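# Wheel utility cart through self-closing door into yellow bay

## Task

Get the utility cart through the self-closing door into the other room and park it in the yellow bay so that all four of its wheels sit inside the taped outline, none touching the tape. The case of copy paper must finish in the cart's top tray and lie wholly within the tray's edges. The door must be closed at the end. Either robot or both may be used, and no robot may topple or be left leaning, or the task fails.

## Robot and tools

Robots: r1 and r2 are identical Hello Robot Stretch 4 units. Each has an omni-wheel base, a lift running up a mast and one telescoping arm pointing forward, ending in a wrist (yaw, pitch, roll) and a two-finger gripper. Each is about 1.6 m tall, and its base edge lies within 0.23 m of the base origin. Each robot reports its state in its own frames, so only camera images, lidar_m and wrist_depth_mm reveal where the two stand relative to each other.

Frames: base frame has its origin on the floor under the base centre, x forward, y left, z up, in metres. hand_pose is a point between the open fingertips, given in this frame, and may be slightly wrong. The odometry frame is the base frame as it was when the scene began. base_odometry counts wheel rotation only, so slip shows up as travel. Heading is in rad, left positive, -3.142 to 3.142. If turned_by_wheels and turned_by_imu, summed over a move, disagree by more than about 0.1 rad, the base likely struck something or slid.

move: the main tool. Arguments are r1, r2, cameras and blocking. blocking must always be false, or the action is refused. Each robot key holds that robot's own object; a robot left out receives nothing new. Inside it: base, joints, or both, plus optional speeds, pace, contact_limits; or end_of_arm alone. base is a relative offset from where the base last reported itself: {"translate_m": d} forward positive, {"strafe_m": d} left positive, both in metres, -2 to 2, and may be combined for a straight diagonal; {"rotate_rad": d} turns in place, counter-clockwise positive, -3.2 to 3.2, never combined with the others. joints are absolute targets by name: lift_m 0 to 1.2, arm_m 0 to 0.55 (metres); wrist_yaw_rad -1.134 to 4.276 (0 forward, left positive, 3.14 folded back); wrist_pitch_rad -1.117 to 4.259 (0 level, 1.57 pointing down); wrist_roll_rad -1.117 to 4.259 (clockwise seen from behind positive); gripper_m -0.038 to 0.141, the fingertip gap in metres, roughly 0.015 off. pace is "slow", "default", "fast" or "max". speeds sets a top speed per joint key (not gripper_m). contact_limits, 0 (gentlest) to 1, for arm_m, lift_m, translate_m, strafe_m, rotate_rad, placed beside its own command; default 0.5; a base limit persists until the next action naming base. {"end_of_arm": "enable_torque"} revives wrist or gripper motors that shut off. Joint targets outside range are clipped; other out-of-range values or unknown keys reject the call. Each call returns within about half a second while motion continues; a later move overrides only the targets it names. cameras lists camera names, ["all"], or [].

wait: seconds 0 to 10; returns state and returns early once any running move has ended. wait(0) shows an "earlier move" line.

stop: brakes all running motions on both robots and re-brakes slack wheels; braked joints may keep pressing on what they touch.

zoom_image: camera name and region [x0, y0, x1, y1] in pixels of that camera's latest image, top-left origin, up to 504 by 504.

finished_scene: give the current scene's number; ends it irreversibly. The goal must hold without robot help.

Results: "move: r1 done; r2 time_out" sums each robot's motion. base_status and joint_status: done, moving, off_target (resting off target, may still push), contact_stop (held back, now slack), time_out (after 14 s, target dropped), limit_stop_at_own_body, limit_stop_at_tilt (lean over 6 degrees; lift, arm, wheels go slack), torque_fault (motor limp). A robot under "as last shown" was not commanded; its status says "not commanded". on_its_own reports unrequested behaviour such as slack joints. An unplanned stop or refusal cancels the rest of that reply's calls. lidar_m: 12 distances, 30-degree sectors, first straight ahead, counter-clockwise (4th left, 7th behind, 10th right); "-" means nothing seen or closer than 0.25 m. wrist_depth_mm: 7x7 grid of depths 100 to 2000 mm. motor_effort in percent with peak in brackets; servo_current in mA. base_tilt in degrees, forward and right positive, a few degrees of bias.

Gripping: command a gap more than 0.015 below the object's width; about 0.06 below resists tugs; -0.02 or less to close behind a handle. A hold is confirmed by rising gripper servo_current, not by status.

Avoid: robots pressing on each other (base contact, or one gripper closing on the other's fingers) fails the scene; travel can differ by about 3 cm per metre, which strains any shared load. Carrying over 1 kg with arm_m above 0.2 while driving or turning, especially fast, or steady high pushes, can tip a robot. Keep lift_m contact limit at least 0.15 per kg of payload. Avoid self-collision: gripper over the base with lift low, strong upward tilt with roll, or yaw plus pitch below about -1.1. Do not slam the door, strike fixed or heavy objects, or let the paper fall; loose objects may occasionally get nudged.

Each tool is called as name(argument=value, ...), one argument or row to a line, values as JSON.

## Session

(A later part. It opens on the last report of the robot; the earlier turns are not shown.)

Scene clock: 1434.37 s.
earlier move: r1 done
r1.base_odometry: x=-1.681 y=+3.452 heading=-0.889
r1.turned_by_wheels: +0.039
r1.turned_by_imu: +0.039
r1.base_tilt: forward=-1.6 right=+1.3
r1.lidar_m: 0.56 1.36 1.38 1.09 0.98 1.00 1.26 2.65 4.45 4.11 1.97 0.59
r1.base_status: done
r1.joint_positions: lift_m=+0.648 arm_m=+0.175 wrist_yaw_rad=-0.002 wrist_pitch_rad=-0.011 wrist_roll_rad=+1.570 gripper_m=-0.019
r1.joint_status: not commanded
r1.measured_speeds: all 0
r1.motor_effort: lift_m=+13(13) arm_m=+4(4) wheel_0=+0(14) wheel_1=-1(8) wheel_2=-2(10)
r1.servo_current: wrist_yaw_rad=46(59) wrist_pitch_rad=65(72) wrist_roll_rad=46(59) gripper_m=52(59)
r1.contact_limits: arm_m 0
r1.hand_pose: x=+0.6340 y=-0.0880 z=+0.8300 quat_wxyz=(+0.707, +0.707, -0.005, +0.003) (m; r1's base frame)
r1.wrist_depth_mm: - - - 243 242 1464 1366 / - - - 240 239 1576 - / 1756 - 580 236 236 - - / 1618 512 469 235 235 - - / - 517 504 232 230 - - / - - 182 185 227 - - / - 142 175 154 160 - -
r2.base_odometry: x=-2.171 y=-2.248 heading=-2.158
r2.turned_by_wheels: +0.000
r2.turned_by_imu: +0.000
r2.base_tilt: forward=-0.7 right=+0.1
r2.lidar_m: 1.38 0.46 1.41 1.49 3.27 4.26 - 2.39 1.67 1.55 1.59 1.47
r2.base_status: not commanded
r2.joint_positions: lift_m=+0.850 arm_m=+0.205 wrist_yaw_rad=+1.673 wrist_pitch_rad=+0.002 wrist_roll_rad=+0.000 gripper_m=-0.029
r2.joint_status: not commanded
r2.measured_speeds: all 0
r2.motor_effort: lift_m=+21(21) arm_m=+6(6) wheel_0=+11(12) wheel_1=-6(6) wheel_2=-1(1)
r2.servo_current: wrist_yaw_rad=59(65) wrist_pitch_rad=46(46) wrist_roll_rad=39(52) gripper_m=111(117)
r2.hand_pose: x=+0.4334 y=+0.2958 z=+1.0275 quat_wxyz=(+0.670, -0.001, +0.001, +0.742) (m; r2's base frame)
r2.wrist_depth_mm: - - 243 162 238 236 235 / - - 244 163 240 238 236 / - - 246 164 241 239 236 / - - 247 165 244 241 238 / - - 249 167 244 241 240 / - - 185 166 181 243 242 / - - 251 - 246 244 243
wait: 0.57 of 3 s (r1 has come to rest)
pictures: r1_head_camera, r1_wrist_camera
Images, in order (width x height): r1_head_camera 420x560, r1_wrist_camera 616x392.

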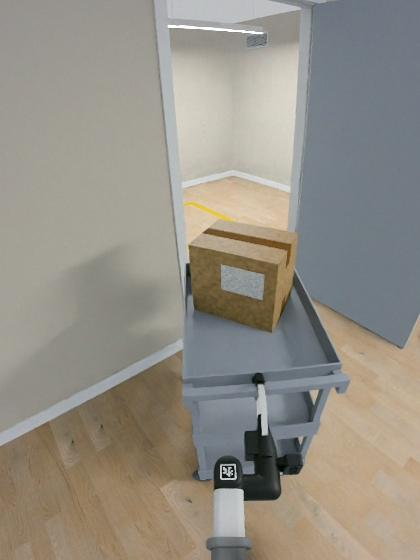

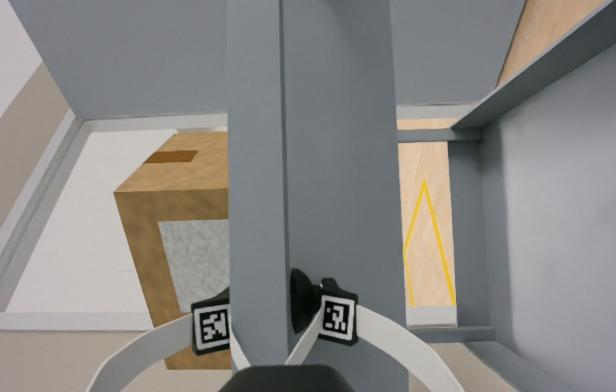

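move(
  blocking=false,
  r1={"base":{"strafe_m":-0.24,"translate_m":-0.03},"pace":"slow"},
)

wait(
  seconds=6,
)

move(
  blocking=false,
  r1={"base":{"rotate_rad":0.2},"pace":"slow"},
)

wait(
  seconds=3,
)

move(
  blocking=false,
  r1={"base":{"strafe_m":-0.22,"translate_m":-0.03},"pace":"slow"},
)

wait(
  seconds=6,
)

move(
  blocking=false,
  r1={"base":{"rotate_rad":0.2},"pace":"slow"},
)

wait(
  seconds=3,
  cameras=["r1_head_camera","r1_wrist_camera"],
)

Scene clock: 1452.87 s.
move: r1 moving
r1.base_odometry: x=-1.693 y=+3.445 heading=-0.889
r1.turned_by_wheels: +0.001
r1.turned_by_imu: +0.000
r1.base_tilt: forward=-1.6 right=+1.2
r1.lidar_m: 0.55 1.37 1.38 1.11 0.99 1.01 1.27 2.66 4.47 4.10 1.96 0.59
r1.base_status: translate_m moving; strafe_m moving
r1.joint_positions: lift_m=+0.648 arm_m=+0.175 wrist_yaw_rad=+0.000 wrist_pitch_rad=-0.011 wrist_roll_rad=+1.570 gripper_m=-0.019
r1.joint_status: not commanded
r1.measured_speeds: translate_m=-0.006 strafe_m=-0.053 rotate_rad=+0.000 lift_m=+0.000 arm_m=+0.000 wrist_yaw_rad=+0.002 wrist_pitch_rad=+0.000 wrist_roll_rad=+0.000
r1.motor_effort: lift_m=+13(13) arm_m=+4(4) wheel_0=+11(11) wheel_1=-6(7) wheel_2=+6(6)
r1.servo_current: wrist_yaw_rad=65(65) wrist_pitch_rad=65(72) wrist_roll_rad=33(59) gripper_m=52(52)
r1.contact_limits: arm_m 0
r1.hand_pose: x=+0.6342 y=-0.0875 z=+0.8300 quat_wxyz=(+0.707, +0.707, -0.004, +0.004) (m; r1's base frame)
r1.wrist_depth_mm: - - - 241 240 1464 1308 / - - - 238 237 1576 - / 1756 - 574 236 235 - - / 1708 484 473 234 233 - - / - 521 500 231 231 - - / - 559 183 187 228 - - / - 141 175 154 161 - -
r2: as last shown
r2.base_tilt: forward=-0.6 right=+0.0
r2.lidar_m: 1.38 0.47 1.41 1.46 3.29 4.23 - 2.38 1.65 1.55 1.59 1.49
r2.motor_effort: lift_m=+21(21) arm_m=+6(6) wheel_0=+12(12) wheel_1=-6(6) wheel_2=-1(1)
r2.servo_current: wrist_yaw_rad=59(59) wrist_pitch_rad=33(46) wrist_roll_rad=52(59) gripper_m=111(117)
r2.wrist_depth_mm: - - 243 162 237 236 236 / - - 245 163 239 237 236 / - - 244 164 241 239 237 / - - 247 164 242 240 237 / - - 249 167 244 241 239 / - - 185 166 181 243 241 / - - 252 - 246 243 243
pictures: none

Scene clock: 1456.00 s.
earlier move: r1 done
r1.base_odometry: x=-1.886 y=+3.324 heading=-0.889
r1.turned_by_wheels: +0.000
r1.turned_by_imu: -0.001
r1.base_tilt: forward=-1.6 right=+1.2
r1.lidar_m: 0.48 0.70 1.55 1.28 1.15 1.17 1.45 3.05 4.31 3.93 1.81 0.61
r1.base_status: done
r1.joint_positions: lift_m=+0.648 arm_m=+0.175 wrist_yaw_rad=+0.002 wrist_pitch_rad=-0.012 wrist_roll_rad=+1.570 gripper_m=-0.019
r1.joint_status: not commanded
r1.measured_speeds: all 0
r1.motor_effort: lift_m=+13(13) arm_m=-4(4) wheel_0=+3(11) wheel_1=-2(7) wheel_2=+5(10)
r1.servo_current: wrist_yaw_rad=39(72) wrist_pitch_rad=65(72) wrist_roll_rad=59(65) gripper_m=52(65)
r1.contact_limits: arm_m 0
r1.hand_pose: x=+0.6344 y=-0.0869 z=+0.8300 quat_wxyz=(+0.707, +0.707, -0.003, +0.005) (m; r1's base frame)
r1.wrist_depth_mm: - - - - 325 325 325 / - - - - 303 1537 1255 / - - - - 281 1661 - / 1708 - - 257 263 - - / 1618 - 535 246 245 - - / - 480 184 191 229 - - / - 155 480 167 160 - -
r2.base_odometry: x=-2.171 y=-2.248 heading=-2.158
r2.turned_by_wheels: +0.000
r2.turned_by_imu: +0.000
r2.base_tilt: forward=-0.7 right=+0.1
r2.lidar_m: 1.38 0.45 1.35 1.34 3.28 4.26 - 2.37 1.64 1.55 1.59 1.49
r2.base_status: not commanded
r2.joint_positions: lift_m=+0.850 arm_m=+0.205 wrist_yaw_rad=+1.673 wrist_pitch_rad=+0.002 wrist_roll_rad=+0.000 gripper_m=-0.029
r2.joint_status: not commanded
r2.measured_speeds: all 0
r2.motor_effort: lift_m=+21(21) arm_m=+6(6) wheel_0=+12(12) wheel_1=-6(6) wheel_2=-1(1)
r2.servo_current: wrist_yaw_rad=46(65) wrist_pitch_rad=39(46) wrist_roll_rad=46(65) gripper_m=111(117)
r2.hand_pose: x=+0.4334 y=+0.2958 z=+1.0275 quat_wxyz=(+0.670, -0.001, +0.001, +0.742) (m; r2's base frame)
r2.wrist_depth_mm: - - 242 163 238 237 236 / - - 245 163 240 236 236 / - - 246 164 240 240 238 / - - 247 165 243 240 238 / - - 249 167 244 242 240 / - - 185 167 181 243 242 / - - 250 - 245 244 242
wait: 3.13 of 6 s (r1 has come to rest)
pictures: none

Scene clock: 1456.50 s.
move: r1 moving
r1.base_odometry: x=-1.887 y=+3.324 heading=-0.768
r1.turned_by_wheels: +0.120
r1.turned_by_imu: +0.119
r1.base_tilt: forward=-1.6 right=+1.3
r1.lidar_m: 0.52 1.54 1.60 1.22 1.14 1.20 1.63 4.25 4.38 3.76 1.80 0.62
r1.base_status: rotate_rad moving
r1.joint_positions: lift_m=+0.648 arm_m=+0.175 wrist_yaw_rad=-0.010 wrist_pitch_rad=-0.012 wrist_roll_rad=+1.570 gripper_m=-0.019
r1.joint_status: not commanded
r1.measured_speeds: translate_m=+0.001 strafe_m=-0.001 rotate_rad=+0.419 lift_m=+0.000 arm_m=+0.000 wrist_yaw_rad=-0.001 wrist_pitch_rad=+0.000 wrist_roll_rad=+0.000
r1.motor_effort: lift_m=+13(13) arm_m=+3(4) wheel_0=-15(15) wheel_1=-6(10) wheel_2=-14(14)
r1.servo_current: wrist_yaw_rad=52(78) wrist_pitch_rad=72(72) wrist_roll_rad=59(59) gripper_m=52(59)
r1.contact_limits: arm_m 0
r1.hand_pose: x=+0.6333 y=-0.0902 z=+0.8300 quat_wxyz=(+0.707, +0.707, -0.007, +0.001) (m; r1's base frame)
r1.wrist_depth_mm: - - - - 307 319 1205 / - - - - 277 1576 1255 / 1808 - - 258 264 1808 - / 1661 - - 249 247 - - / - 525 477 234 238 - - / - 496 181 184 179 - - / - 150 504 216 210 - -
r2: as last shown
r2.base_tilt: forward=-0.7 right=+0.0
r2.lidar_m: 1.39 0.46 1.37 1.35 3.28 4.23 - 2.39 1.65 1.55 1.58 1.49
r2.motor_effort: lift_m=+21(21) arm_m=+6(6) wheel_0=+11(12) wheel_1=-6(6) wheel_2=-1(1)
r2.servo_current: wrist_yaw_rad=52(65) wrist_pitch_rad=39(46) wrist_roll_rad=52(52) gripper_m=111(117)
r2.wrist_depth_mm: - - 242 162 238 236 236 / - - 246 163 240 237 236 / - - 245 165 241 238 236 / - - 246 165 243 240 240 / - - 248 167 244 242 240 / - - 185 166 181 242 242 / - - 251 - 246 244 242
pictures: none

Scene clock: 1457.17 s.
earlier move: r1 done
r1.base_odometry: x=-1.886 y=+3.324 heading=-0.690
r1.turned_by_wheels: +0.079
r1.turned_by_imu: +0.079
r1.base_tilt: forward=-1.6 right=+1.3
r1.lidar_m: 0.54 1.54 1.60 1.21 1.14 1.23 1.75 4.24 4.50 3.68 1.80 0.61
r1.base_status: done
r1.joint_positions: lift_m=+0.648 arm_m=+0.175 wrist_yaw_rad=+0.000 wrist_pitch_rad=-0.012 wrist_roll_rad=+1.570 gripper_m=-0.019
r1.joint_status: not commanded
r1.measured_speeds: all 0
r1.motor_effort: lift_m=+13(13) arm_m=-4(4) wheel_0=-3(15) wheel_1=-4(10) wheel_2=-3(14)
r1.servo_current: wrist_yaw_rad=46(78) wrist_pitch_rad=65(72) wrist_roll_rad=46(59) gripper_m=52(59)
r1.contact_limits: arm_m 0
r1.hand_pose: x=+0.6343 y=-0.0875 z=+0.8301 quat_wxyz=(+0.707, +0.707, -0.004, +0.004) (m; r1's base frame)
r1.wrist_depth_mm: - - - 243 242 1576 1336 / 1756 - - 240 240 - - / 1618 - 603 237 236 - - / - 477 477 236 235 - - / - - 504 234 232 - - / - 539 182 190 229 - - / - 140 177 171 159 - -
r2.base_odometry: x=-2.171 y=-2.248 heading=-2.158
r2.turned_by_wheels: +0.000
r2.turned_by_imu: +0.000
r2.base_tilt: forward=-0.7 right=+0.1
r2.lidar_m: 1.38 0.45 1.39 1.39 3.29 4.24 - 2.37 1.67 1.55 1.58 1.47
r2.base_status: not commanded
r2.joint_positions: lift_m=+0.850 arm_m=+0.205 wrist_yaw_rad=+1.673 wrist_pitch_rad=+0.002 wrist_roll_rad=+0.000 gripper_m=-0.029
r2.joint_status: not commanded
r2.measured_speeds: all 0
r2.motor_effort: lift_m=+21(21) arm_m=+6(6) wheel_0=+12(12) wheel_1=-6(6) wheel_2=-1(1)
r2.servo_current: wrist_yaw_rad=65(65) wrist_pitch_rad=46(46) wrist_roll_rad=52(59) gripper_m=111(117)
r2.hand_pose: x=+0.4334 y=+0.2958 z=+1.0275 quat_wxyz=(+0.670, -0.001, +0.001, +0.742) (m; r2's base frame)
r2.wrist_depth_mm: - - 243 163 237 236 235 / - - 243 163 240 237 235 / - - 245 164 241 239 238 / - - 248 164 243 240 238 / - - 248 167 244 241 239 / - - 185 166 181 243 241 / - - 250 - 246 243 244
wait: 0.67 of 3 s (r1 has come to rest)
pictures: none

Scene clock: 1457.67 s.
move: r1 moving
r1.base_odometry: x=-1.896 y=+3.315 heading=-0.689
r1.turned_by_wheels: +0.001
r1.turned_by_imu: +0.001
r1.base_tilt: forward=-1.6 right=+1.3
r1.lidar_m: 0.55 1.53 1.62 1.20 1.14 1.22 1.77 4.25 4.46 3.68 1.79 0.62
r1.base_status: translate_m moving; strafe_m moving
r1.joint_positions: lift_m=+0.648 arm_m=+0.175 wrist_yaw_rad=+0.002 wrist_pitch_rad=-0.012 wrist_roll_rad=+1.570 gripper_m=-0.019
r1.joint_status: not commanded
r1.measured_speeds: translate_m=-0.006 strafe_m=-0.051 rotate_rad=+0.003 lift_m=+0.000 arm_m=+0.000 wrist_yaw_rad=+0.018 wrist_pitch_rad=+0.000 wrist_roll_rad=+0.000
r1.motor_effort: lift_m=+13(13) arm_m=-4(4) wheel_0=+11(11) wheel_1=-6(8) wheel_2=+5(5)
r1.servo_current: wrist_yaw_rad=52(59) wrist_pitch_rad=72(72) wrist_roll_rad=52(59) gripper_m=52(59)
r1.contact_limits: arm_m 0
r1.hand_pose: x=+0.6345 y=-0.0868 z=+0.8301 quat_wxyz=(+0.707, +0.707, -0.003, +0.005) (m; r1's base frame)
r1.wrist_depth_mm: - - - 239 240 1537 1336 / 1708 - - 238 237 1921 - / 1618 - 585 236 235 - - / - 492 473 234 233 - - / - 530 508 232 231 - - / - - 183 190 229 - - / - 142 175 157 159 - -
r2: as last shown
r2.base_tilt: forward=-0.6 right=+0.1
r2.lidar_m: 1.39 0.47 1.38 1.39 3.26 4.24 - 2.38 1.66 1.55 1.58 1.50
r2.servo_current: wrist_yaw_rad=52(65) wrist_pitch_rad=46(46) wrist_roll_rad=52(52) gripper_m=104(117)
r2.wrist_depth_mm: - - 243 162 238 236 235 / - - 245 163 239 237 236 / - - 245 165 241 238 237 / - - 247 165 242 240 239 / - - 248 167 243 242 239 / - - 185 166 181 242 241 / - - 251 - 246 243 244
pictures: none

Scene clock: 1460.60 s.
earlier move: r1 done
r1.base_odometry: x=-2.049 y=+3.173 heading=-0.689
r1.turned_by_wheels: +0.000
r1.turned_by_imu: -0.001
r1.base_tilt: forward=-1.6 right=+1.3
r1.lidar_m: 0.50 0.75 1.74 1.37 1.34 1.42 2.03 4.11 4.35 3.50 1.63 0.64
r1.base_status: done
r1.joint_positions: lift_m=+0.648 arm_m=+0.175 wrist_yaw_rad=+0.003 wrist_pitch_rad=-0.012 wrist_roll_rad=+1.570 gripper_m=-0.019
r1.joint_status: not commanded
r1.measured_speeds: all 0
r1.motor_effort: lift_m=+13(13) arm_m=-3(4) wheel_0=+6(15) wheel_1=-1(8) wheel_2=+3(9)
r1.servo_current: wrist_yaw_rad=39(72) wrist_pitch_rad=59(72) wrist_roll_rad=46(65) gripper_m=52(59)
r1.contact_limits: arm_m 0
r1.hand_pose: x=+0.6346 y=-0.0864 z=+0.8301 quat_wxyz=(+0.707, +0.707, -0.003, +0.005) (m; r1's base frame)
r1.wrist_depth_mm: - - - - 319 319 317 / - - - - 289 1618 1255 / 1808 - - - 278 1921 - / 1661 - - 255 260 - - / - - 484 241 242 - - / - 484 182 189 227 - - / - 143 496 182 160 - -
r2.base_odometry: x=-2.171 y=-2.248 heading=-2.158
r2.turned_by_wheels: +0.000
r2.turned_by_imu: +0.000
r2.base_tilt: forward=-0.7 right=+0.1
r2.lidar_m: 1.38 0.46 1.28 1.25 1.66 4.26 - 2.40 1.66 1.54 1.59 1.48
r2.base_status: not commanded
r2.joint_positions: lift_m=+0.850 arm_m=+0.205 wrist_yaw_rad=+1.673 wrist_pitch_rad=+0.002 wrist_roll_rad=+0.000 gripper_m=-0.029
r2.joint_status: not commanded
r2.measured_speeds: all 0
r2.motor_effort: lift_m=+21(21) arm_m=+5(6) wheel_0=+12(12) wheel_1=-6(6) wheel_2=-1(1)
r2.servo_current: wrist_yaw_rad=52(72) wrist_pitch_rad=39(46) wrist_roll_rad=46(59) gripper_m=111(117)
r2.hand_pose: x=+0.4334 y=+0.2958 z=+1.0275 quat_wxyz=(+0.670, -0.001, +0.001, +0.742) (m; r2's base frame)
r2.wrist_depth_mm: - - 243 162 238 237 236 / - - 244 163 240 237 235 / - - 245 164 241 238 236 / - - 247 164 244 240 237 / - - 248 167 243 241 240 / - - 185 166 181 242 242 / - - 251 - 245 243 243
wait: 2.93 of 6 s (r1 has come to rest)
pictures: none

Scene clock: 1461.10 s.
move: r1 moving
r1.base_odometry: x=-2.049 y=+3.173 heading=-0.569
r1.turned_by_wheels: +0.120
r1.turned_by_imu: +0.119
r1.base_tilt: forward=-1.6 right=+1.3
r1.lidar_m: 0.51 1.68 1.66 1.35 1.34 1.49 2.39 4.11 4.20 3.42 1.63 0.62
r1.base_status: rotate_rad moving
r1.joint_positions: lift_m=+0.648 arm_m=+0.175 wrist_yaw_rad=-0.009 wrist_pitch_rad=-0.012 wrist_roll_rad=+1.570 gripper_m=-0.019
r1.joint_status: not commanded
r1.measured_speeds: translate_m=+0.001 strafe_m=+0.001 rotate_rad=+0.429 lift_m=+0.000 arm_m=+0.000 wrist_yaw_rad=+0.000 wrist_pitch_rad=+0.000 wrist_roll_rad=+0.000
r1.motor_effort: lift_m=+13(13) arm_m=+2(4) wheel_0=-14(16) wheel_1=-7(9) wheel_2=-12(14)
r1.servo_current: wrist_yaw_rad=65(72) wrist_pitch_rad=65(72) wrist_roll_rad=46(59) gripper_m=52(59)
r1.contact_limits: arm_m 0
r1.hand_pose: x=+0.6334 y=-0.0902 z=+0.8301 quat_wxyz=(+0.707, +0.707, -0.008, +0.001) (m; r1's base frame)
r1.wrist_depth_mm: - - - - 300 309 1182 / 1756 - - - 274 1661 1336 / 1756 - - 257 264 - - / 1618 - 683 247 247 - - / - 500 477 234 237 - - / - 492 181 184 179 - - / - 142 512 216 211 - -
r2: as last shown
r2.base_tilt: forward=-0.7 right=+0.0
r2.lidar_m: 1.38 0.47 1.29 1.25 1.66 4.25 - 2.39 1.65 1.54 1.58 1.50
r2.servo_current: wrist_yaw_rad=59(72) wrist_pitch_rad=46(46) wrist_roll_rad=52(52) gripper_m=111(117)
r2.wrist_depth_mm: - - 242 163 239 236 235 / - - 244 163 239 238 236 / - - 245 164 242 238 237 / - - 246 165 242 240 239 / - - 248 167 244 241 241 / - - 185 166 181 243 242 / - - 250 - 246 243 242
pictures: none

Scene clock: 1461.80 s.
earlier move: r1 done
r1.base_odometry: x=-2.049 y=+3.173 heading=-0.490
r1.turned_by_wheels: +0.079
r1.turned_by_imu: +0.079
r1.base_tilt: forward=-1.6 right=+1.3
r1.lidar_m: 0.56 1.65 1.60 1.33 1.32 1.57 2.63 4.12 3.98 3.40 1.64 0.59
r1.base_status: done
r1.joint_positions: lift_m=+0.648 arm_m=+0.175 wrist_yaw_rad=+0.001 wrist_pitch_rad=-0.012 wrist_roll_rad=+1.570 gripper_m=-0.019
r1.joint_status: not commanded
r1.measured_speeds: all 0
r1.motor_effort: lift_m=+13(13) arm_m=-4(4) wheel_0=-4(16) wheel_1=-2(9) wheel_2=-3(14)
r1.servo_current: wrist_yaw_rad=39(72) wrist_pitch_rad=72(72) wrist_roll_rad=52(65) gripper_m=46(59)
r1.contact_limits: arm_m 0
r1.hand_pose: x=+0.6344 y=-0.0871 z=+0.8301 quat_wxyz=(+0.707, +0.707, -0.004, +0.005) (m; r1's base frame)
r1.wrist_depth_mm: 1618 - - 236 236 1863 1336 / 1756 - - 236 235 - - / - - 549 235 234 - - / - 480 473 233 231 - - / - 517 512 231 231 - - / - - 182 190 230 - - / - 141 - 171 159 - -
r2.base_odometry: x=-2.171 y=-2.248 heading=-2.158
r2.turned_by_wheels: +0.000
r2.turned_by_imu: +0.000
r2.base_tilt: forward=-0.7 right=+0.1
r2.lidar_m: 1.38 0.47 1.34 1.33 1.68 4.25 - 2.38 1.64 1.55 1.61 1.48
r2.base_status: not commanded
r2.joint_positions: lift_m=+0.850 arm_m=+0.205 wrist_yaw_rad=+1.673 wrist_pitch_rad=+0.002 wrist_roll_rad=+0.000 gripper_m=-0.029
r2.joint_status: not commanded
r2.measured_speeds: all 0
r2.motor_effort: lift_m=+21(21) arm_m=+6(6) wheel_0=+12(12) wheel_1=-6(6) wheel_2=-1(1)
r2.servo_current: wrist_yaw_rad=46(72) wrist_pitch_rad=39(46) wrist_roll_rad=52(59) gripper_m=111(117)
r2.hand_pose: x=+0.4334 y=+0.2958 z=+1.0275 quat_wxyz=(+0.670, -0.001, +0.001, +0.742) (m; r2's base frame)
r2.wrist_depth_mm: - - 243 162 240 236 236 / - - 244 163 240 236 236 / - - 245 165 241 239 237 / - - 247 165 242 240 238 / - - 248 167 243 241 240 / - - 185 166 181 244 242 / - - 250 - 246 244 243
wait: 0.70 of 3 s (r1 has come to rest)
pictures: r1_head_camera, r1_wrist_camera
Images, in order (width x height): r1_head_camera 420x560, r1_wrist_camera 616x392.

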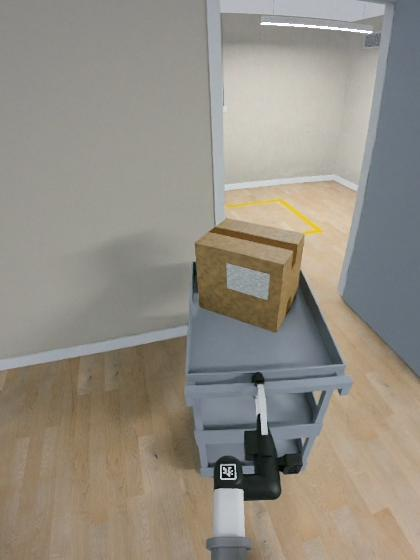

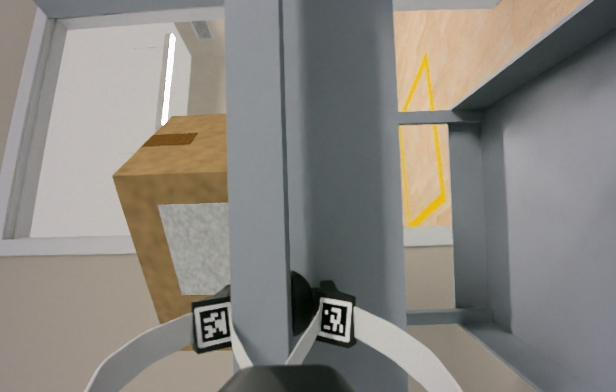

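move(
  blocking=false,
  r1={"base":{"strafe_m":-0.24,"translate_m":-0.03},"pace":"slow"},
)

wait(
  seconds=6,
)

move(
  blocking=false,
  r1={"base":{"rotate_rad":0.22},"pace":"slow"},
)

wait(
  seconds=3,
)

move(
  blocking=false,
  r1={"base":{"strafe_m":-0.24,"translate_m":-0.03},"pace":"slow"},
)

wait(
  seconds=6,
)

move(
  blocking=false,
  r1={"base":{"rotate_rad":0.22},"pace":"slow"},
)

wait(
  seconds=3,
)

move(
  blocking=false,
  r1={"base":{"strafe_m":-0.24,"translate_m":-0.03},"pace":"slow"},
)

wait(
  seconds=6,
)

move(
  blocking=false,
  r1={"base":{"rotate_rad":0.22},"pace":"slow"},
)

wait(
  seconds=3,
  cameras=["r1_head_camera","r1_wrist_camera","r1_head_right_camera"],
)

Scene clock: 1475.10 s.
move: r1 moving
r1.base_odometry: x=-2.057 y=+3.162 heading=-0.488
r1.turned_by_wheels: +0.001
r1.turned_by_imu: +0.001
r1.base_tilt: forward=-1.6 right=+1.3
r1.lidar_m: 0.55 1.66 1.59 1.36 1.35 1.55 2.70 4.13 3.94 3.38 1.62 0.61
r1.base_status: translate_m moving; strafe_m moving
r1.joint_positions: lift_m=+0.648 arm_m=+0.175 wrist_yaw_rad=+0.002 wrist_pitch_rad=-0.012 wrist_roll_rad=+1.570 gripper_m=-0.019
r1.joint_status: not commanded
r1.measured_speeds: translate_m=-0.007 strafe_m=-0.053 rotate_rad=+0.003 lift_m=+0.000 arm_m=+0.000 wrist_yaw_rad=+0.018 wrist_pitch_rad=+0.000 wrist_roll_rad=+0.000
r1.motor_effort: lift_m=+13(13) arm_m=-4(4) wheel_0=+12(12) wheel_1=-5(7) wheel_2=+5(6)
r1.servo_current: wrist_yaw_rad=33(65) wrist_pitch_rad=65(65) wrist_roll_rad=52(52) gripper_m=52(52)
r1.contact_limits: arm_m 0
r1.hand_pose: x=+0.6345 y=-0.0867 z=+0.8301 quat_wxyz=(+0.707, +0.707, -0.003, +0.005) (m; r1's base frame)
r1.wrist_depth_mm: 1618 - - 234 234 1921 1336 / 1618 - - 234 233 - - / - - 508 233 234 - - / - 488 473 232 231 - - / - 517 517 232 230 - - / - - 181 190 229 - - / - 141 - 171 160 - -
r2: as last shown
r2.base_tilt: forward=-0.6 right=+0.1
r2.lidar_m: 1.37 0.46 1.35 1.33 1.67 4.27 - 2.37 1.65 1.54 1.60 1.48
r2.servo_current: wrist_yaw_rad=52(65) wrist_pitch_rad=39(46) wrist_roll_rad=52(52) gripper_m=111(117)
r2.wrist_depth_mm: - - 243 162 238 236 236 / - - 244 163 239 238 236 / - - 246 165 240 238 237 / - - 247 164 242 240 238 / - - 248 167 244 242 241 / - - 185 166 182 243 242 / - - 252 - 246 243 242
pictures: none

Scene clock: 1478.23 s.
earlier move: r1 done
r1.base_odometry: x=-2.189 y=+2.975 heading=-0.489
r1.turned_by_wheels: +0.000
r1.turned_by_imu: -0.001
r1.base_tilt: forward=-1.6 right=+1.3
r1.lidar_m: 0.49 0.74 1.86 1.56 1.54 1.80 3.10 4.02 3.76 3.19 1.43 0.64
r1.base_status: done
r1.joint_positions: lift_m=+0.648 arm_m=+0.175 wrist_yaw_rad=+0.004 wrist_pitch_rad=-0.012 wrist_roll_rad=+1.570 gripper_m=-0.019
r1.joint_status: not commanded
r1.measured_speeds: all 0
r1.motor_effort: lift_m=+13(13) arm_m=+4(4) wheel_0=+6(15) wheel_1=+0(7) wheel_2=+2(7)
r1.servo_current: wrist_yaw_rad=39(65) wrist_pitch_rad=72(78) wrist_roll_rad=46(59) gripper_m=59(59)
r1.contact_limits: arm_m 0
r1.hand_pose: x=+0.6346 y=-0.0864 z=+0.8301 quat_wxyz=(+0.707, +0.707, -0.003, +0.005) (m; r1's base frame)
r1.wrist_depth_mm: - - - - 320 319 317 / 1661 - - - - 1863 1281 / 1618 - - - 277 1921 - / - - - 255 259 - - / - - 480 241 244 - - / - 484 182 188 228 - - / - 143 492 183 160 - -
r2.base_odometry: x=-2.171 y=-2.248 heading=-2.158
r2.turned_by_wheels: +0.000
r2.turned_by_imu: +0.000
r2.base_tilt: forward=-0.6 right=+0.0
r2.lidar_m: 1.39 0.46 1.21 1.12 1.45 4.23 - 2.38 1.65 1.52 1.58 1.47
r2.base_status: not commanded
r2.joint_positions: lift_m=+0.850 arm_m=+0.205 wrist_yaw_rad=+1.673 wrist_pitch_rad=+0.002 wrist_roll_rad=+0.000 gripper_m=-0.029
r2.joint_status: not commanded
r2.measured_speeds: all 0
r2.motor_effort: lift_m=+21(21) arm_m=+6(6) wheel_0=+11(12) wheel_1=-6(6) wheel_2=-1(1)
r2.servo_current: wrist_yaw_rad=52(65) wrist_pitch_rad=46(46) wrist_roll_rad=46(65) gripper_m=111(117)
r2.hand_pose: x=+0.4334 y=+0.2958 z=+1.0275 quat_wxyz=(+0.670, -0.001, +0.001, +0.742) (m; r2's base frame)
r2.wrist_depth_mm: - - 243 162 239 237 235 / - - 244 163 239 237 236 / - - 245 165 241 239 237 / - - 247 164 243 240 237 / - - 248 167 244 242 239 / - - 185 167 181 243 241 / - 1708 251 - 245 243 243
wait: 3.13 of 6 s (r1 has come to rest)
pictures: none

Scene clock: 1478.73 s.
move: r1 moving
r1.base_odometry: x=-2.189 y=+2.975 heading=-0.367
r1.turned_by_wheels: +0.122
r1.turned_by_imu: +0.121
r1.base_tilt: forward=-1.6 right=+1.3
r1.lidar_m: 0.53 1.77 1.73 1.55 1.58 1.94 3.90 4.08 3.50 3.17 1.46 0.61
r1.base_status: rotate_rad moving
r1.joint_positions: lift_m=+0.648 arm_m=+0.175 wrist_yaw_rad=-0.009 wrist_pitch_rad=-0.012 wrist_roll_rad=+1.570 gripper_m=-0.019
r1.joint_status: not commanded
r1.measured_speeds: translate_m=+0.003 strafe_m=-0.001 rotate_rad=+0.469 lift_m=+0.000 arm_m=+0.000 wrist_yaw_rad=+0.000 wrist_pitch_rad=+0.000 wrist_roll_rad=+0.000
r1.motor_effort: lift_m=+13(13) arm_m=+4(4) wheel_0=-17(17) wheel_1=-7(9) wheel_2=-14(16)
r1.servo_current: wrist_yaw_rad=59(65) wrist_pitch_rad=59(72) wrist_roll_rad=46(59) gripper_m=52(59)
r1.contact_limits: arm_m 0
r1.hand_pose: x=+0.6334 y=-0.0900 z=+0.8301 quat_wxyz=(+0.707, +0.707, -0.007, +0.001) (m; r1's base frame)
r1.wrist_depth_mm: - - - - 304 1537 1229 / 1661 - - - 273 1808 1255 / - - - 257 259 - - / - - 621 246 246 - - / - 480 477 234 236 - - / - 492 180 183 180 - - / - 142 517 216 161 - -
r2: as last shown
r2.base_tilt: forward=-0.7 right=+0.0
r2.lidar_m: 1.38 0.47 1.25 1.17 1.44 4.24 - 2.39 1.65 1.55 1.59 1.50
r2.motor_effort: lift_m=+21(21) arm_m=+6(6) wheel_0=+11(12) wheel_1=-5(6) wheel_2=-1(1)
r2.servo_current: wrist_yaw_rad=59(65) wrist_pitch_rad=46(46) wrist_roll_rad=52(65) gripper_m=111(117)
r2.wrist_depth_mm: - - 243 162 238 236 235 / - - 245 163 241 237 236 / - - 246 164 241 239 237 / - - 247 165 242 240 238 / - - 249 167 244 242 240 / - - 185 166 181 243 241 / - 1661 251 - 246 243 243
pictures: none

Scene clock: 1479.47 s.
earlier move: r1 done
r1.base_odometry: x=-2.189 y=+2.975 heading=-0.270
r1.turned_by_wheels: +0.097
r1.turned_by_imu: +0.097
r1.base_tilt: forward=-1.6 right=+1.3
r1.lidar_m: 0.54 1.80 1.67 1.56 1.62 2.08 4.12 4.15 3.37 1.45 1.42 0.61
r1.base_status: done
r1.joint_positions: lift_m=+0.648 arm_m=+0.175 wrist_yaw_rad=+0.001 wrist_pitch_rad=-0.012 wrist_roll_rad=+1.570 gripper_m=-0.019
r1.joint_status: not commanded
r1.measured_speeds: all 0
r1.motor_effort: lift_m=+13(13) arm_m=-4(5) wheel_0=-4(17) wheel_1=-2(9) wheel_2=-3(16)
r1.servo_current: wrist_yaw_rad=46(65) wrist_pitch_rad=65(72) wrist_roll_rad=46(78) gripper_m=52(59)
r1.contact_limits: arm_m 0
r1.hand_pose: x=+0.6344 y=-0.0871 z=+0.8301 quat_wxyz=(+0.707, +0.707, -0.004, +0.005) (m; r1's base frame)
r1.wrist_depth_mm: - - - 232 231 1863 - / - - - 233 230 - - / - - 512 232 230 - - / - 477 477 231 230 - - / - 517 521 231 229 - - / - - 181 187 229 - - / - 141 - 172 159 - -
r2.base_odometry: x=-2.171 y=-2.248 heading=-2.158
r2.turned_by_wheels: +0.000
r2.turned_by_imu: +0.000
r2.base_tilt: forward=-0.6 right=+0.0
r2.lidar_m: 1.38 0.43 1.30 1.24 1.43 4.25 - 2.41 1.64 1.54 1.59 1.49
r2.base_status: not commanded
r2.joint_positions: lift_m=+0.850 arm_m=+0.205 wrist_yaw_rad=+1.673 wrist_pitch_rad=+0.002 wrist_roll_rad=+0.000 gripper_m=-0.029
r2.joint_status: not commanded
r2.measured_speeds: all 0
r2.motor_effort: lift_m=+21(21) arm_m=+5(6) wheel_0=+12(12) wheel_1=-6(6) wheel_2=-1(1)
r2.servo_current: wrist_yaw_rad=65(65) wrist_pitch_rad=39(46) wrist_roll_rad=39(65) gripper_m=111(117)
r2.hand_pose: x=+0.4334 y=+0.2958 z=+1.0275 quat_wxyz=(+0.670, -0.001, +0.001, +0.742) (m; r2's base frame)
r2.wrist_depth_mm: - - 243 162 239 236 235 / - - 244 163 240 237 237 / - - 245 164 241 240 237 / - - 246 165 242 240 239 / - - 248 167 244 242 240 / - - 185 166 182 244 241 / - 1661 251 - 246 243 242
wait: 0.73 of 3 s (r1 has come to rest)
pictures: none

Scene clock: 1479.97 s.
move: r1 moving
r1.base_odometry: x=-2.194 y=+2.963 heading=-0.268
r1.turned_by_wheels: +0.001
r1.turned_by_imu: +0.001
r1.base_tilt: forward=-1.6 right=+1.3
r1.lidar_m: 0.56 1.80 1.66 1.58 1.61 2.13 4.14 4.13 3.35 1.45 1.41 0.60
r1.base_status: translate_m moving; strafe_m moving
r1.joint_positions: lift_m=+0.648 arm_m=+0.175 wrist_yaw_rad=+0.001 wrist_pitch_rad=-0.012 wrist_roll_rad=+1.570 gripper_m=-0.019
r1.joint_status: not commanded
r1.measured_speeds: translate_m=-0.007 strafe_m=-0.052 rotate_rad=+0.005 lift_m=+0.000 arm_m=+0.000 wrist_yaw_rad=+0.008 wrist_pitch_rad=+0.000 wrist_roll_rad=+0.000
r1.motor_effort: lift_m=+13(13) arm_m=-4(4) wheel_0=+9(9) wheel_1=-4(6) wheel_2=+5(5)
r1.servo_current: wrist_yaw_rad=59(59) wrist_pitch_rad=59(72) wrist_roll_rad=46(72) gripper_m=52(52)
r1.contact_limits: arm_m 0
r1.hand_pose: x=+0.6344 y=-0.0871 z=+0.8301 quat_wxyz=(+0.707, +0.707, -0.004, +0.005) (m; r1's base frame)
r1.wrist_depth_mm: - - - 229 227 1863 - / - - - 229 227 - - / - 569 473 229 229 - - / - 480 480 229 229 - - / - 530 521 231 229 - - / - - 181 189 229 - - / - 141 174 171 159 - -
r2: as last shown
r2.base_tilt: forward=-0.6 right=+0.1
r2.lidar_m: 1.36 0.48 1.27 1.24 1.43 4.26 - 2.35 1.67 1.55 1.58 1.50
r2.motor_effort: lift_m=+21(21) arm_m=+6(6) wheel_0=+11(12) wheel_1=-6(6) wheel_2=-1(1)
r2.servo_current: wrist_yaw_rad=52(65) wrist_pitch_rad=39(46) wrist_roll_rad=39(52) gripper_m=104(117)
r2.wrist_depth_mm: - - 244 162 239 236 236 / - - 244 163 240 238 236 / - - 245 164 240 239 238 / - - 247 164 242 241 239 / - - 249 167 244 242 239 / - - 185 166 181 244 240 / - 1618 251 - 245 244 242
pictures: none

Scene clock: 1483.10 s.
earlier move: r1 done
r1.base_odometry: x=-2.281 y=+2.752 heading=-0.269
r1.turned_by_wheels: +0.000
r1.turned_by_imu: -0.001
r1.base_tilt: forward=-1.6 right=+1.3
r1.lidar_m: 0.47 0.88 1.92 1.78 1.83 2.41 4.07 4.10 3.11 1.31 1.20 0.63
r1.base_status: done
r1.joint_positions: lift_m=+0.648 arm_m=+0.175 wrist_yaw_rad=+0.004 wrist_pitch_rad=-0.012 wrist_roll_rad=+1.570 gripper_m=-0.019
r1.joint_status: not commanded
r1.measured_speeds: all 0
r1.motor_effort: lift_m=+13(13) arm_m=+4(4) wheel_0=+7(15) wheel_1=+0(6) wheel_2=+3(9)
r1.servo_current: wrist_yaw_rad=65(72) wrist_pitch_rad=65(72) wrist_roll_rad=39(78) gripper_m=59(59)
r1.contact_limits: arm_m 0
r1.hand_pose: x=+0.6346 y=-0.0864 z=+0.8301 quat_wxyz=(+0.707, +0.707, -0.003, +0.005) (m; r1's base frame)
r1.wrist_depth_mm: - - - - 312 315 1118 / - - - - - 1863 1336 / - - - 262 272 - - / - - - 253 255 842 - / - 488 477 240 239 - - / - 488 182 189 228 - - / - 151 504 182 160 - -
r2.base_odometry: x=-2.171 y=-2.248 heading=-2.158
r2.turned_by_wheels: +0.000
r2.turned_by_imu: +0.000
r2.base_tilt: forward=-0.7 right=+0.0
r2.lidar_m: 1.39 0.46 1.12 1.03 1.23 4.27 - 2.37 1.67 1.55 1.60 1.46
r2.base_status: not commanded
r2.joint_positions: lift_m=+0.850 arm_m=+0.205 wrist_yaw_rad=+1.673 wrist_pitch_rad=+0.002 wrist_roll_rad=+0.000 gripper_m=-0.029
r2.joint_status: not commanded
r2.measured_speeds: all 0
r2.motor_effort: lift_m=+21(21) arm_m=+5(6) wheel_0=+11(12) wheel_1=-6(6) wheel_2=-1(1)
r2.servo_current: wrist_yaw_rad=46(65) wrist_pitch_rad=39(52) wrist_roll_rad=46(59) gripper_m=111(124)
r2.hand_pose: x=+0.4334 y=+0.2958 z=+1.0275 quat_wxyz=(+0.670, -0.001, +0.001, +0.742) (m; r2's base frame)
r2.wrist_depth_mm: - - 243 162 239 236 235 / - - 244 163 240 238 236 / - - 247 164 241 239 237 / - - 247 164 242 240 238 / - - 249 167 243 241 240 / - - 185 166 181 244 241 / - - 250 - 246 244 243
wait: 3.13 of 6 s (r1 has come to rest)
pictures: none

Scene clock: 1483.60 s.
move: r1 moving
r1.base_odometry: x=-2.281 y=+2.752 heading=-0.147
r1.turned_by_wheels: +0.122
r1.turned_by_imu: +0.121
r1.base_tilt: forward=-1.6 right=+1.2
r1.lidar_m: 0.54 1.93 1.85 1.79 1.90 2.72 4.04 3.94 3.02 1.21 1.23 0.59
r1.base_status: rotate_rad moving
r1.joint_positions: lift_m=+0.648 arm_m=+0.175 wrist_yaw_rad=-0.009 wrist_pitch_rad=-0.012 wrist_roll_rad=+1.570 gripper_m=-0.019
r1.joint_status: not commanded
r1.measured_speeds: translate_m=+0.001 strafe_m=+0.001 rotate_rad=+0.468 lift_m=+0.000 arm_m=+0.000 wrist_yaw_rad=+0.000 wrist_pitch_rad=+0.000 wrist_roll_rad=+0.000
r1.motor_effort: lift_m=+13(13) arm_m=+5(5) wheel_0=-15(15) wheel_1=-9(9) wheel_2=-12(14)
r1.servo_current: wrist_yaw_rad=78(85) wrist_pitch_rad=59(72) wrist_roll_rad=59(85) gripper_m=52(59)
r1.contact_limits: arm_m 0
r1.hand_pose: x=+0.6334 y=-0.0900 z=+0.8301 quat_wxyz=(+0.707, +0.707, -0.007, +0.001) (m; r1's base frame)
r1.wrist_depth_mm: - - - - 306 1756 1229 / - - - 260 270 1863 1308 / - - - 255 256 - - / - - 580 244 244 - - / - 484 480 235 235 - - / - 500 180 183 180 - - / - 141 525 218 162 - -
r2: as last shown
r2.lidar_m: 1.37 0.45 1.13 1.05 1.24 4.27 - 2.40 1.66 1.53 1.58 1.49
r2.motor_effort: lift_m=+21(21) arm_m=+6(6) wheel_0=+11(12) wheel_1=-6(6) wheel_2=-1(1)
r2.servo_current: wrist_yaw_rad=46(72) wrist_pitch_rad=46(46) wrist_roll_rad=39(59) gripper_m=104(117)
r2.wrist_depth_mm: - - 243 162 238 236 236 / - - 244 163 240 237 236 / - - 245 165 241 240 237 / - - 247 165 243 240 240 / - - 248 167 244 242 240 / - - 185 166 181 243 242 / - - 251 - 246 243 244
pictures: none

Scene clock: 1484.33 s.
earlier move: r1 done
r1.base_odometry: x=-2.281 y=+2.752 heading=-0.049
r1.turned_by_wheels: +0.097
r1.turned_by_imu: +0.098
r1.base_tilt: forward=-1.6 right=+1.3
r1.lidar_m: 0.57 1.97 1.82 1.78 1.98 3.04 4.00 3.70 2.95 1.21 1.32 0.59
r1.base_status: done
r1.joint_positions: lift_m=+0.648 arm_m=+0.175 wrist_yaw_rad=+0.000 wrist_pitch_rad=-0.012 wrist_roll_rad=+1.570 gripper_m=-0.019
r1.joint_status: not commanded
r1.measured_speeds: all 0
r1.motor_effort: lift_m=+13(13) arm_m=-4(5) wheel_0=-3(15) wheel_1=-2(9) wheel_2=-1(14)
r1.servo_current: wrist_yaw_rad=39(85) wrist_pitch_rad=72(72) wrist_roll_rad=52(85) gripper_m=52(59)
r1.contact_limits: arm_m 0
r1.hand_pose: x=+0.6343 y=-0.0874 z=+0.8301 quat_wxyz=(+0.707, +0.707, -0.004, +0.004) (m; r1's base frame)
r1.wrist_depth_mm: - - - 226 226 1921 - / - - - 227 227 - - / - 521 459 229 228 - - / - 480 484 230 229 - - / - 535 530 230 229 - - / - - 182 190 229 - - / - 141 - 172 159 - -
r2.base_odometry: x=-2.171 y=-2.248 heading=-2.158
r2.turned_by_wheels: +0.000
r2.turned_by_imu: +0.000
r2.base_tilt: forward=-0.6 right=+0.1
r2.lidar_m: 1.37 0.45 1.21 1.12 1.24 4.23 - 2.37 1.64 1.54 1.57 1.47
r2.base_status: not commanded
r2.joint_positions: lift_m=+0.850 arm_m=+0.205 wrist_yaw_rad=+1.673 wrist_pitch_rad=+0.002 wrist_roll_rad=+0.000 gripper_m=-0.029
r2.joint_status: not commanded
r2.measured_speeds: all 0
r2.motor_effort: lift_m=+21(21) arm_m=+5(6) wheel_0=+11(12) wheel_1=-6(6) wheel_2=-1(1)
r2.servo_current: wrist_yaw_rad=46(72) wrist_pitch_rad=39(46) wrist_roll_rad=46(59) gripper_m=111(117)
r2.hand_pose: x=+0.4334 y=+0.2958 z=+1.0275 quat_wxyz=(+0.670, -0.001, +0.001, +0.742) (m; r2's base frame)
r2.wrist_depth_mm: - - 243 163 237 236 236 / - - 244 163 239 237 236 / - - 246 164 241 239 238 / - - 247 165 243 240 238 / - - 248 167 243 242 240 / - - 185 166 181 242 241 / - - 250 - 246 244 242
wait: 0.73 of 3 s (r1 has come to rest)
pictures: none

Scene clock: 1484.83 s.
move: r1 moving
r1.base_odometry: x=-2.283 y=+2.739 heading=-0.048
r1.turned_by_wheels: +0.001
r1.turned_by_imu: +0.001
r1.base_tilt: forward=-1.6 right=+1.3
r1.lidar_m: 0.55 1.97 1.82 1.79 1.99 3.07 4.01 3.65 2.94 1.21 1.27 0.60
r1.base_status: translate_m moving; strafe_m moving
r1.joint_positions: lift_m=+0.648 arm_m=+0.175 wrist_yaw_rad=+0.000 wrist_pitch_rad=-0.012 wrist_roll_rad=+1.570 gripper_m=-0.019
r1.joint_status: not commanded
r1.measured_speeds: translate_m=-0.006 strafe_m=-0.051 rotate_rad=+0.005 lift_m=+0.000 arm_m=+0.000 wrist_yaw_rad=+0.009 wrist_pitch_rad=+0.000 wrist_roll_rad=+0.000
r1.motor_effort: lift_m=+13(13) arm_m=-4(4) wheel_0=+9(9) wheel_1=-5(7) wheel_2=+5(5)
r1.servo_current: wrist_yaw_rad=39(65) wrist_pitch_rad=72(72) wrist_roll_rad=52(59) gripper_m=52(59)
r1.contact_limits: arm_m 0
r1.hand_pose: x=+0.6343 y=-0.0873 z=+0.8301 quat_wxyz=(+0.707, +0.707, -0.004, +0.004) (m; r1's base frame)
r1.wrist_depth_mm: - - - 222 221 1863 - / - - 634 225 223 1921 - / - 496 462 226 225 - - / - 492 484 227 228 - - / - 549 539 229 229 - - / - - 182 189 229 - - / - 141 175 171 159 - -
r2: as last shown
r2.base_tilt: forward=-0.7 right=+0.1
r2.lidar_m: 1.38 0.46 1.22 1.12 1.22 4.27 - 2.37 1.64 1.55 1.57 1.49
r2.motor_effort: lift_m=+21(21) arm_m=+5(6) wheel_0=+12(12) wheel_1=-6(6) wheel_2=-1(1)
r2.servo_current: wrist_yaw_rad=59(72) wrist_pitch_rad=33(46) wrist_roll_rad=52(59) gripper_m=104(111)
r2.wrist_depth_mm: - - 243 162 239 236 236 / - - 245 163 239 237 236 / - - 245 165 240 238 238 / - - 247 164 243 240 238 / - - 248 167 243 241 239 / - - 185 166 181 244 242 / - - 251 - 246 243 243
pictures: none

Scene clock: 1487.97 s.
earlier move: r1 done
r1.base_odometry: x=-2.323 y=+2.514 heading=-0.049
r1.turned_by_wheels: +0.000
r1.turned_by_imu: -0.001
r1.base_tilt: forward=-1.6 right=+1.2
r1.lidar_m: 0.51 1.99 2.07 2.00 2.24 3.48 4.00 3.39 2.72 1.00 1.01 0.62
r1.base_status: done
r1.joint_positions: lift_m=+0.648 arm_m=+0.175 wrist_yaw_rad=+0.004 wrist_pitch_rad=-0.012 wrist_roll_rad=+1.570 gripper_m=-0.019
r1.joint_status: not commanded
r1.measured_speeds: all 0
r1.motor_effort: lift_m=+13(13) arm_m=+4(4) wheel_0=+7(13) wheel_1=-1(7) wheel_2=+2(9)
r1.servo_current: wrist_yaw_rad=65(65) wrist_pitch_rad=72(78) wrist_roll_rad=39(65) gripper_m=52(59)
r1.contact_limits: arm_m 0
r1.hand_pose: x=+0.6346 y=-0.0863 z=+0.8301 quat_wxyz=(+0.707, +0.707, -0.003, +0.006) (m; r1's base frame)
r1.wrist_depth_mm: - - - - 301 1576 1281 / - - - - 279 1863 1336 / - - - 259 266 - - / - - 647 250 250 - - / - 480 477 236 239 - - / - 496 182 189 228 - - / - 150 512 182 160 - -
r2.base_odometry: x=-2.171 y=-2.248 heading=-2.158
r2.turned_by_wheels: +0.000
r2.turned_by_imu: +0.000
r2.base_tilt: forward=-0.7 right=+0.0
r2.lidar_m: 1.38 0.46 1.00 0.95 1.01 4.24 - 2.37 1.65 1.55 1.58 1.47
r2.base_status: not commanded
r2.joint_positions: lift_m=+0.850 arm_m=+0.205 wrist_yaw_rad=+1.673 wrist_pitch_rad=+0.002 wrist_roll_rad=+0.000 gripper_m=-0.029
r2.joint_status: not commanded
r2.measured_speeds: all 0
r2.motor_effort: lift_m=+21(21) arm_m=+6(6) wheel_0=+11(12) wheel_1=-6(6) wheel_2=-1(1)
r2.servo_current: wrist_yaw_rad=59(72) wrist_pitch_rad=39(52) wrist_roll_rad=52(65) gripper_m=111(117)
r2.hand_pose: x=+0.4334 y=+0.2958 z=+1.0275 quat_wxyz=(+0.670, -0.001, +0.001, +0.742) (m; r2's base frame)
r2.wrist_depth_mm: - - 242 163 238 237 235 / - - 244 163 240 237 236 / - - 245 165 241 239 237 / - - 246 164 242 240 239 / - - 248 167 243 242 240 / - - 186 166 181 243 242 / - - 251 - 246 243 243
wait: 3.13 of 6 s (r1 has come to rest)
pictures: none

Scene clock: 1488.47 s.
move: r1 moving
r1.base_odometry: x=-2.323 y=+2.514 heading=+0.074
r1.turned_by_wheels: +0.123
r1.turned_by_imu: +0.122
r1.base_tilt: forward=-1.6 right=+1.3
r1.lidar_m: 0.53 2.13 2.05 2.04 2.38 3.97 3.98 3.14 2.70 0.99 1.13 0.62
r1.base_status: rotate_rad moving
r1.joint_positions: lift_m=+0.648 arm_m=+0.175 wrist_yaw_rad=-0.008 wrist_pitch_rad=-0.012 wrist_roll_rad=+1.570 gripper_m=-0.019
r1.joint_status: not commanded
r1.measured_speeds: translate_m=+0.001 strafe_m=+0.000 rotate_rad=+0.468 lift_m=+0.000 arm_m=+0.000 wrist_yaw_rad=+0.000 wrist_pitch_rad=+0.000 wrist_roll_rad=+0.000
r1.motor_effort: lift_m=+13(13) arm_m=+5(5) wheel_0=-16(17) wheel_1=-6(8) wheel_2=-12(13)
r1.servo_current: wrist_yaw_rad=65(65) wrist_pitch_rad=65(65) wrist_roll_rad=39(72) gripper_m=59(59)
r1.contact_limits: arm_m 0
r1.hand_pose: x=+0.6334 y=-0.0898 z=+0.8301 quat_wxyz=(+0.707, +0.707, -0.007, +0.001) (m; r1's base frame)
r1.wrist_depth_mm: - - - - 271 1863 1308 / - - - 257 259 1863 - / - - - 249 249 - - / - 512 473 241 241 - - / - 492 492 233 233 - - / - 512 180 183 180 - - / - 141 549 220 161 - -
r2: as last shown
r2.lidar_m: 1.37 0.46 1.03 0.98 1.00 4.24 - 2.38 1.64 1.54 1.60 1.46
r2.motor_effort: lift_m=+21(21) arm_m=+5(6) wheel_0=+12(12) wheel_1=-6(6) wheel_2=-1(1)
r2.servo_current: wrist_yaw_rad=52(72) wrist_pitch_rad=46(46) wrist_roll_rad=33(65) gripper_m=111(117)
r2.wrist_depth_mm: - - 242 163 238 236 235 / - - 245 163 240 237 237 / - - 247 164 241 238 237 / - - 246 164 243 240 238 / - - 248 167 243 243 240 / - - 185 166 181 243 241 / - - 250 - 247 244 242
pictures: none

Scene clock: 1489.20 s.
earlier move: r1 done
r1.base_odometry: x=-2.323 y=+2.514 heading=+0.171
r1.turned_by_wheels: +0.097
r1.turned_by_imu: +0.097
r1.base_tilt: forward=-1.6 right=+1.3
r1.lidar_m: 0.57 2.24 2.04 2.06 2.53 3.96 4.03 2.95 2.69 0.99 1.12 0.59
r1.base_status: done
r1.joint_positions: lift_m=+0.648 arm_m=+0.175 wrist_yaw_rad=+0.000 wrist_pitch_rad=-0.012 wrist_roll_rad=+1.570 gripper_m=-0.019
r1.joint_status: not commanded
r1.measured_speeds: all 0
r1.motor_effort: lift_m=+13(13) arm_m=-4(5) wheel_0=-3(17) wheel_1=-3(8) wheel_2=-3(13)
r1.servo_current: wrist_yaw_rad=46(78) wrist_pitch_rad=65(72) wrist_roll_rad=39(72) gripper_m=52(59)
r1.contact_limits: arm_m 0
r1.hand_pose: x=+0.6343 y=-0.0875 z=+0.8301 quat_wxyz=(+0.707, +0.707, -0.004, +0.004) (m; r1's base frame)
r1.wrist_depth_mm: - - - 222 220 1921 - / - - 585 224 224 - - / - 462 455 225 225 - - / - 492 488 227 227 - - / - 549 544 229 229 - - / - - 181 190 230 - - / - 141 - 173 159 1576 -
r2.base_odometry: x=-2.171 y=-2.248 heading=-2.158
r2.turned_by_wheels: +0.000
r2.turned_by_imu: +0.000
r2.base_tilt: forward=-0.7 right=+0.0
r2.lidar_m: 1.39 0.45 1.12 1.01 0.99 4.25 - 2.36 1.66 1.52 1.59 1.48
r2.base_status: not commanded
r2.joint_positions: lift_m=+0.850 arm_m=+0.205 wrist_yaw_rad=+1.673 wrist_pitch_rad=+0.002 wrist_roll_rad=+0.000 gripper_m=-0.029
r2.joint_status: not commanded
r2.measured_speeds: all 0
r2.motor_effort: lift_m=+21(21) arm_m=+6(6) wheel_0=+12(12) wheel_1=-6(6) wheel_2=-1(1)
r2.servo_current: wrist_yaw_rad=59(72) wrist_pitch_rad=46(46) wrist_roll_rad=39(65) gripper_m=111(117)
r2.hand_pose: x=+0.4334 y=+0.2958 z=+1.0275 quat_wxyz=(+0.670, -0.001, +0.001, +0.742) (m; r2's base frame)
r2.wrist_depth_mm: - - 242 162 239 237 236 / - - 245 163 240 239 236 / - - 245 165 241 238 238 / - - 247 165 242 241 238 / - - 248 167 244 241 240 / - - 185 166 181 242 241 / - - 251 - 246 244 243
wait: 0.73 of 3 s (r1 has come to rest)
pictures: r1_head_camera, r1_head_right_camera, r1_wrist_camera
Images, in order (width x height): r1_head_camera 420x560, r1_head_right_camera 420x672, r1_wrist_camera 616x392.

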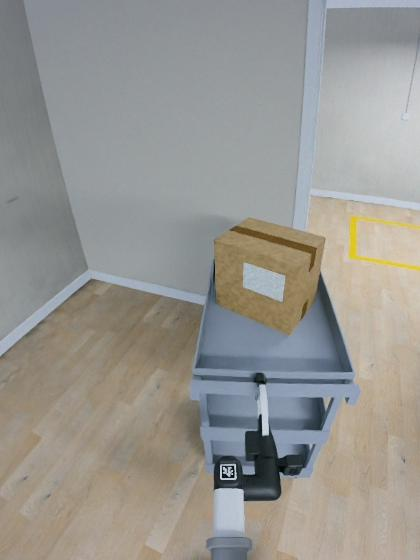

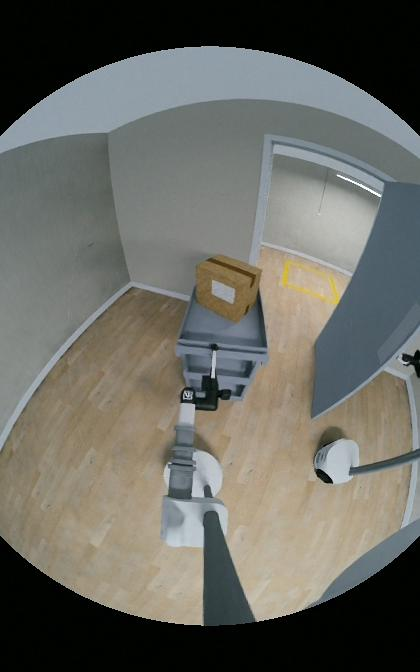

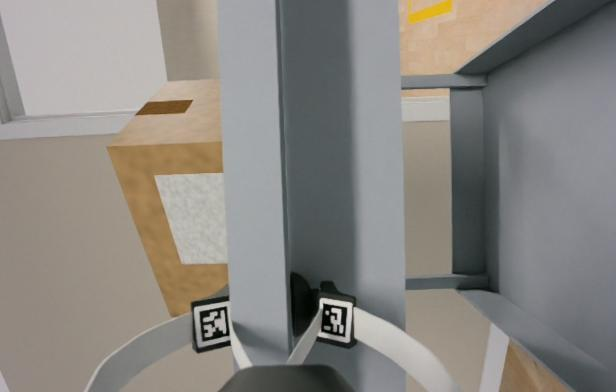

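move(
  blocking=false,
  r1={"base":{"translate_m":-0.85,"strafe_m":-0.1},"pace":"slow"},
)

wait(
  seconds=10,
  cameras=["r1_head_camera","r1_wrist_camera"],
)

Scene clock: 1501.03 s.
move: r1 moving
r1.base_odometry: x=-2.335 y=+2.510 heading=+0.170
r1.turned_by_wheels: +0.000
r1.turned_by_imu: -0.001
r1.base_tilt: forward=-1.6 right=+1.3
r1.lidar_m: 0.56 2.24 2.04 2.08 2.55 3.96 3.99 2.96 2.67 0.97 1.15 0.59
r1.base_status: translate_m moving; strafe_m moving
r1.joint_positions: lift_m=+0.648 arm_m=+0.175 wrist_yaw_rad=+0.000 wrist_pitch_rad=-0.012 wrist_roll_rad=+1.570 gripper_m=-0.019
r1.joint_status: not commanded
r1.measured_speeds: translate_m=-0.048 strafe_m=-0.006 rotate_rad=-0.004 lift_m=+0.000 arm_m=+0.000 wrist_yaw_rad=+0.000 wrist_pitch_rad=+0.000 wrist_roll_rad=+0.000
r1.motor_effort: lift_m=+13(13) arm_m=-4(4) wheel_0=-7(8) wheel_1=-5(7) wheel_2=+8(8)
r1.servo_current: wrist_yaw_rad=46(52) wrist_pitch_rad=52(72) wrist_roll_rad=46(59) gripper_m=52(59)
r1.contact_limits: arm_m 0
r1.hand_pose: x=+0.6343 y=-0.0875 z=+0.8301 quat_wxyz=(+0.707, +0.707, -0.004, +0.004) (m; r1's base frame)
r1.wrist_depth_mm: - - - 220 220 - - / - - 564 222 221 - - / - 466 459 224 224 - - / - 492 492 226 226 - - / - 549 549 230 229 - - / - - 180 186 229 - - / - 140 - 173 160 1576 -
r2: as last shown
r2.base_tilt: forward=-0.7 right=+0.1
r2.lidar_m: 1.37 0.48 1.10 1.01 1.00 4.25 - 2.39 1.65 1.52 1.58 1.49
r2.motor_effort: lift_m=+21(21) arm_m=+5(6) wheel_0=+11(12) wheel_1=-6(6) wheel_2=-1(1)
r2.servo_current: wrist_yaw_rad=65(65) wrist_pitch_rad=39(46) wrist_roll_rad=59(59) gripper_m=117(117)
r2.wrist_depth_mm: - - 243 162 239 236 236 / - - 245 163 239 237 236 / - - 245 164 242 239 238 / - - 246 165 243 241 239 / - - 249 167 244 241 240 / - - 185 166 181 243 241 / - - 251 - 246 243 243
pictures: none

Scene clock: 1510.37 s.
earlier move: r1 done
r1.base_odometry: x=-3.143 y=+2.271 heading=+0.171
r1.turned_by_wheels: +0.001
r1.turned_by_imu: +0.003
r1.base_tilt: forward=-1.6 right=+1.3
r1.lidar_m: 0.55 2.67 2.44 2.45 3.02 3.21 3.25 2.54 2.28 2.33 1.17 0.64
r1.base_status: done
r1.joint_positions: lift_m=+0.648 arm_m=+0.175 wrist_yaw_rad=+0.003 wrist_pitch_rad=-0.012 wrist_roll_rad=+1.570 gripper_m=-0.019
r1.joint_status: not commanded
r1.measured_speeds: all 0
r1.motor_effort: lift_m=+13(13) arm_m=-4(4) wheel_0=+2(9) wheel_1=-1(7) wheel_2=+5(10)
r1.servo_current: wrist_yaw_rad=52(72) wrist_pitch_rad=65(78) wrist_roll_rad=46(72) gripper_m=52(59)
r1.contact_limits: arm_m 0
r1.hand_pose: x=+0.6346 y=-0.0866 z=+0.8301 quat_wxyz=(+0.707, +0.707, -0.003, +0.005) (m; r1's base frame)
r1.wrist_depth_mm: 1983 - - 263 267 1808 1336 / - - - 256 260 1863 - / - - - 250 251 - - / - - 492 242 242 - - / - 504 492 236 236 - - / - - 185 191 229 - - / - 156 181 170 160 - -
r2.base_odometry: x=-2.171 y=-2.248 heading=-2.158
r2.turned_by_wheels: +0.000
r2.turned_by_imu: +0.001
r2.base_tilt: forward=-0.6 right=+0.0
r2.lidar_m: 1.38 0.46 1.94 0.87 0.79 1.07 - 2.34 1.64 1.55 1.60 1.48
r2.base_status: not commanded
r2.joint_positions: lift_m=+0.850 arm_m=+0.205 wrist_yaw_rad=+1.673 wrist_pitch_rad=+0.002 wrist_roll_rad=+0.000 gripper_m=-0.029
r2.joint_status: not commanded
r2.measured_speeds: all 0
r2.motor_effort: lift_m=+21(21) arm_m=+6(6) wheel_0=+12(12) wheel_1=-6(6) wheel_2=-1(1)
r2.servo_current: wrist_yaw_rad=46(78) wrist_pitch_rad=33(46) wrist_roll_rad=39(59) gripper_m=111(117)
r2.hand_pose: x=+0.4334 y=+0.2958 z=+1.0275 quat_wxyz=(+0.670, -0.001, +0.001, +0.742) (m; r2's base frame)
r2.wrist_depth_mm: - - 242 163 238 236 236 / - - 244 163 240 237 236 / - - 245 164 242 239 237 / - 1160 245 165 243 240 239 / 960 991 248 167 245 241 240 / - - 183 167 181 243 241 / - - 250 - 246 243 244
wait: 9.33 of 10 s (r1 has come to rest)
pictures: r1_head_camera, r1_wrist_camera
Images, in order (width x height): r1_head_camera 420x560, r1_wrist_camera 616x392.

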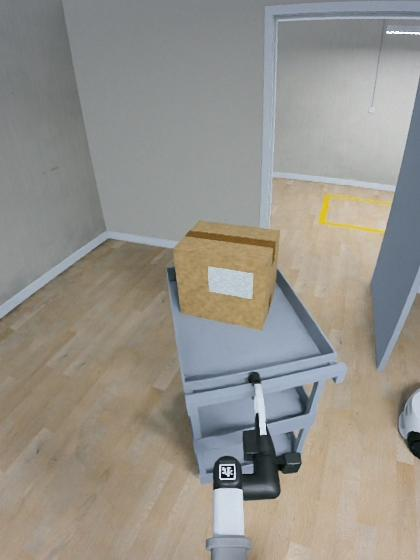

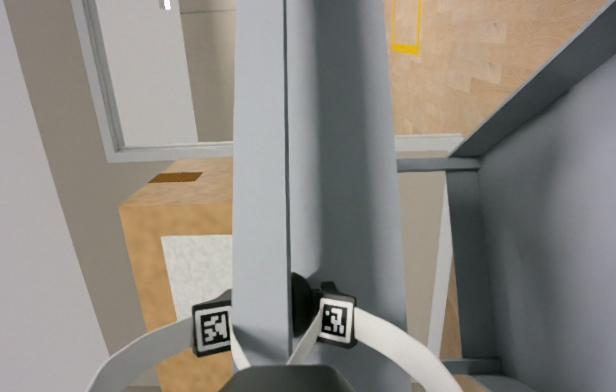

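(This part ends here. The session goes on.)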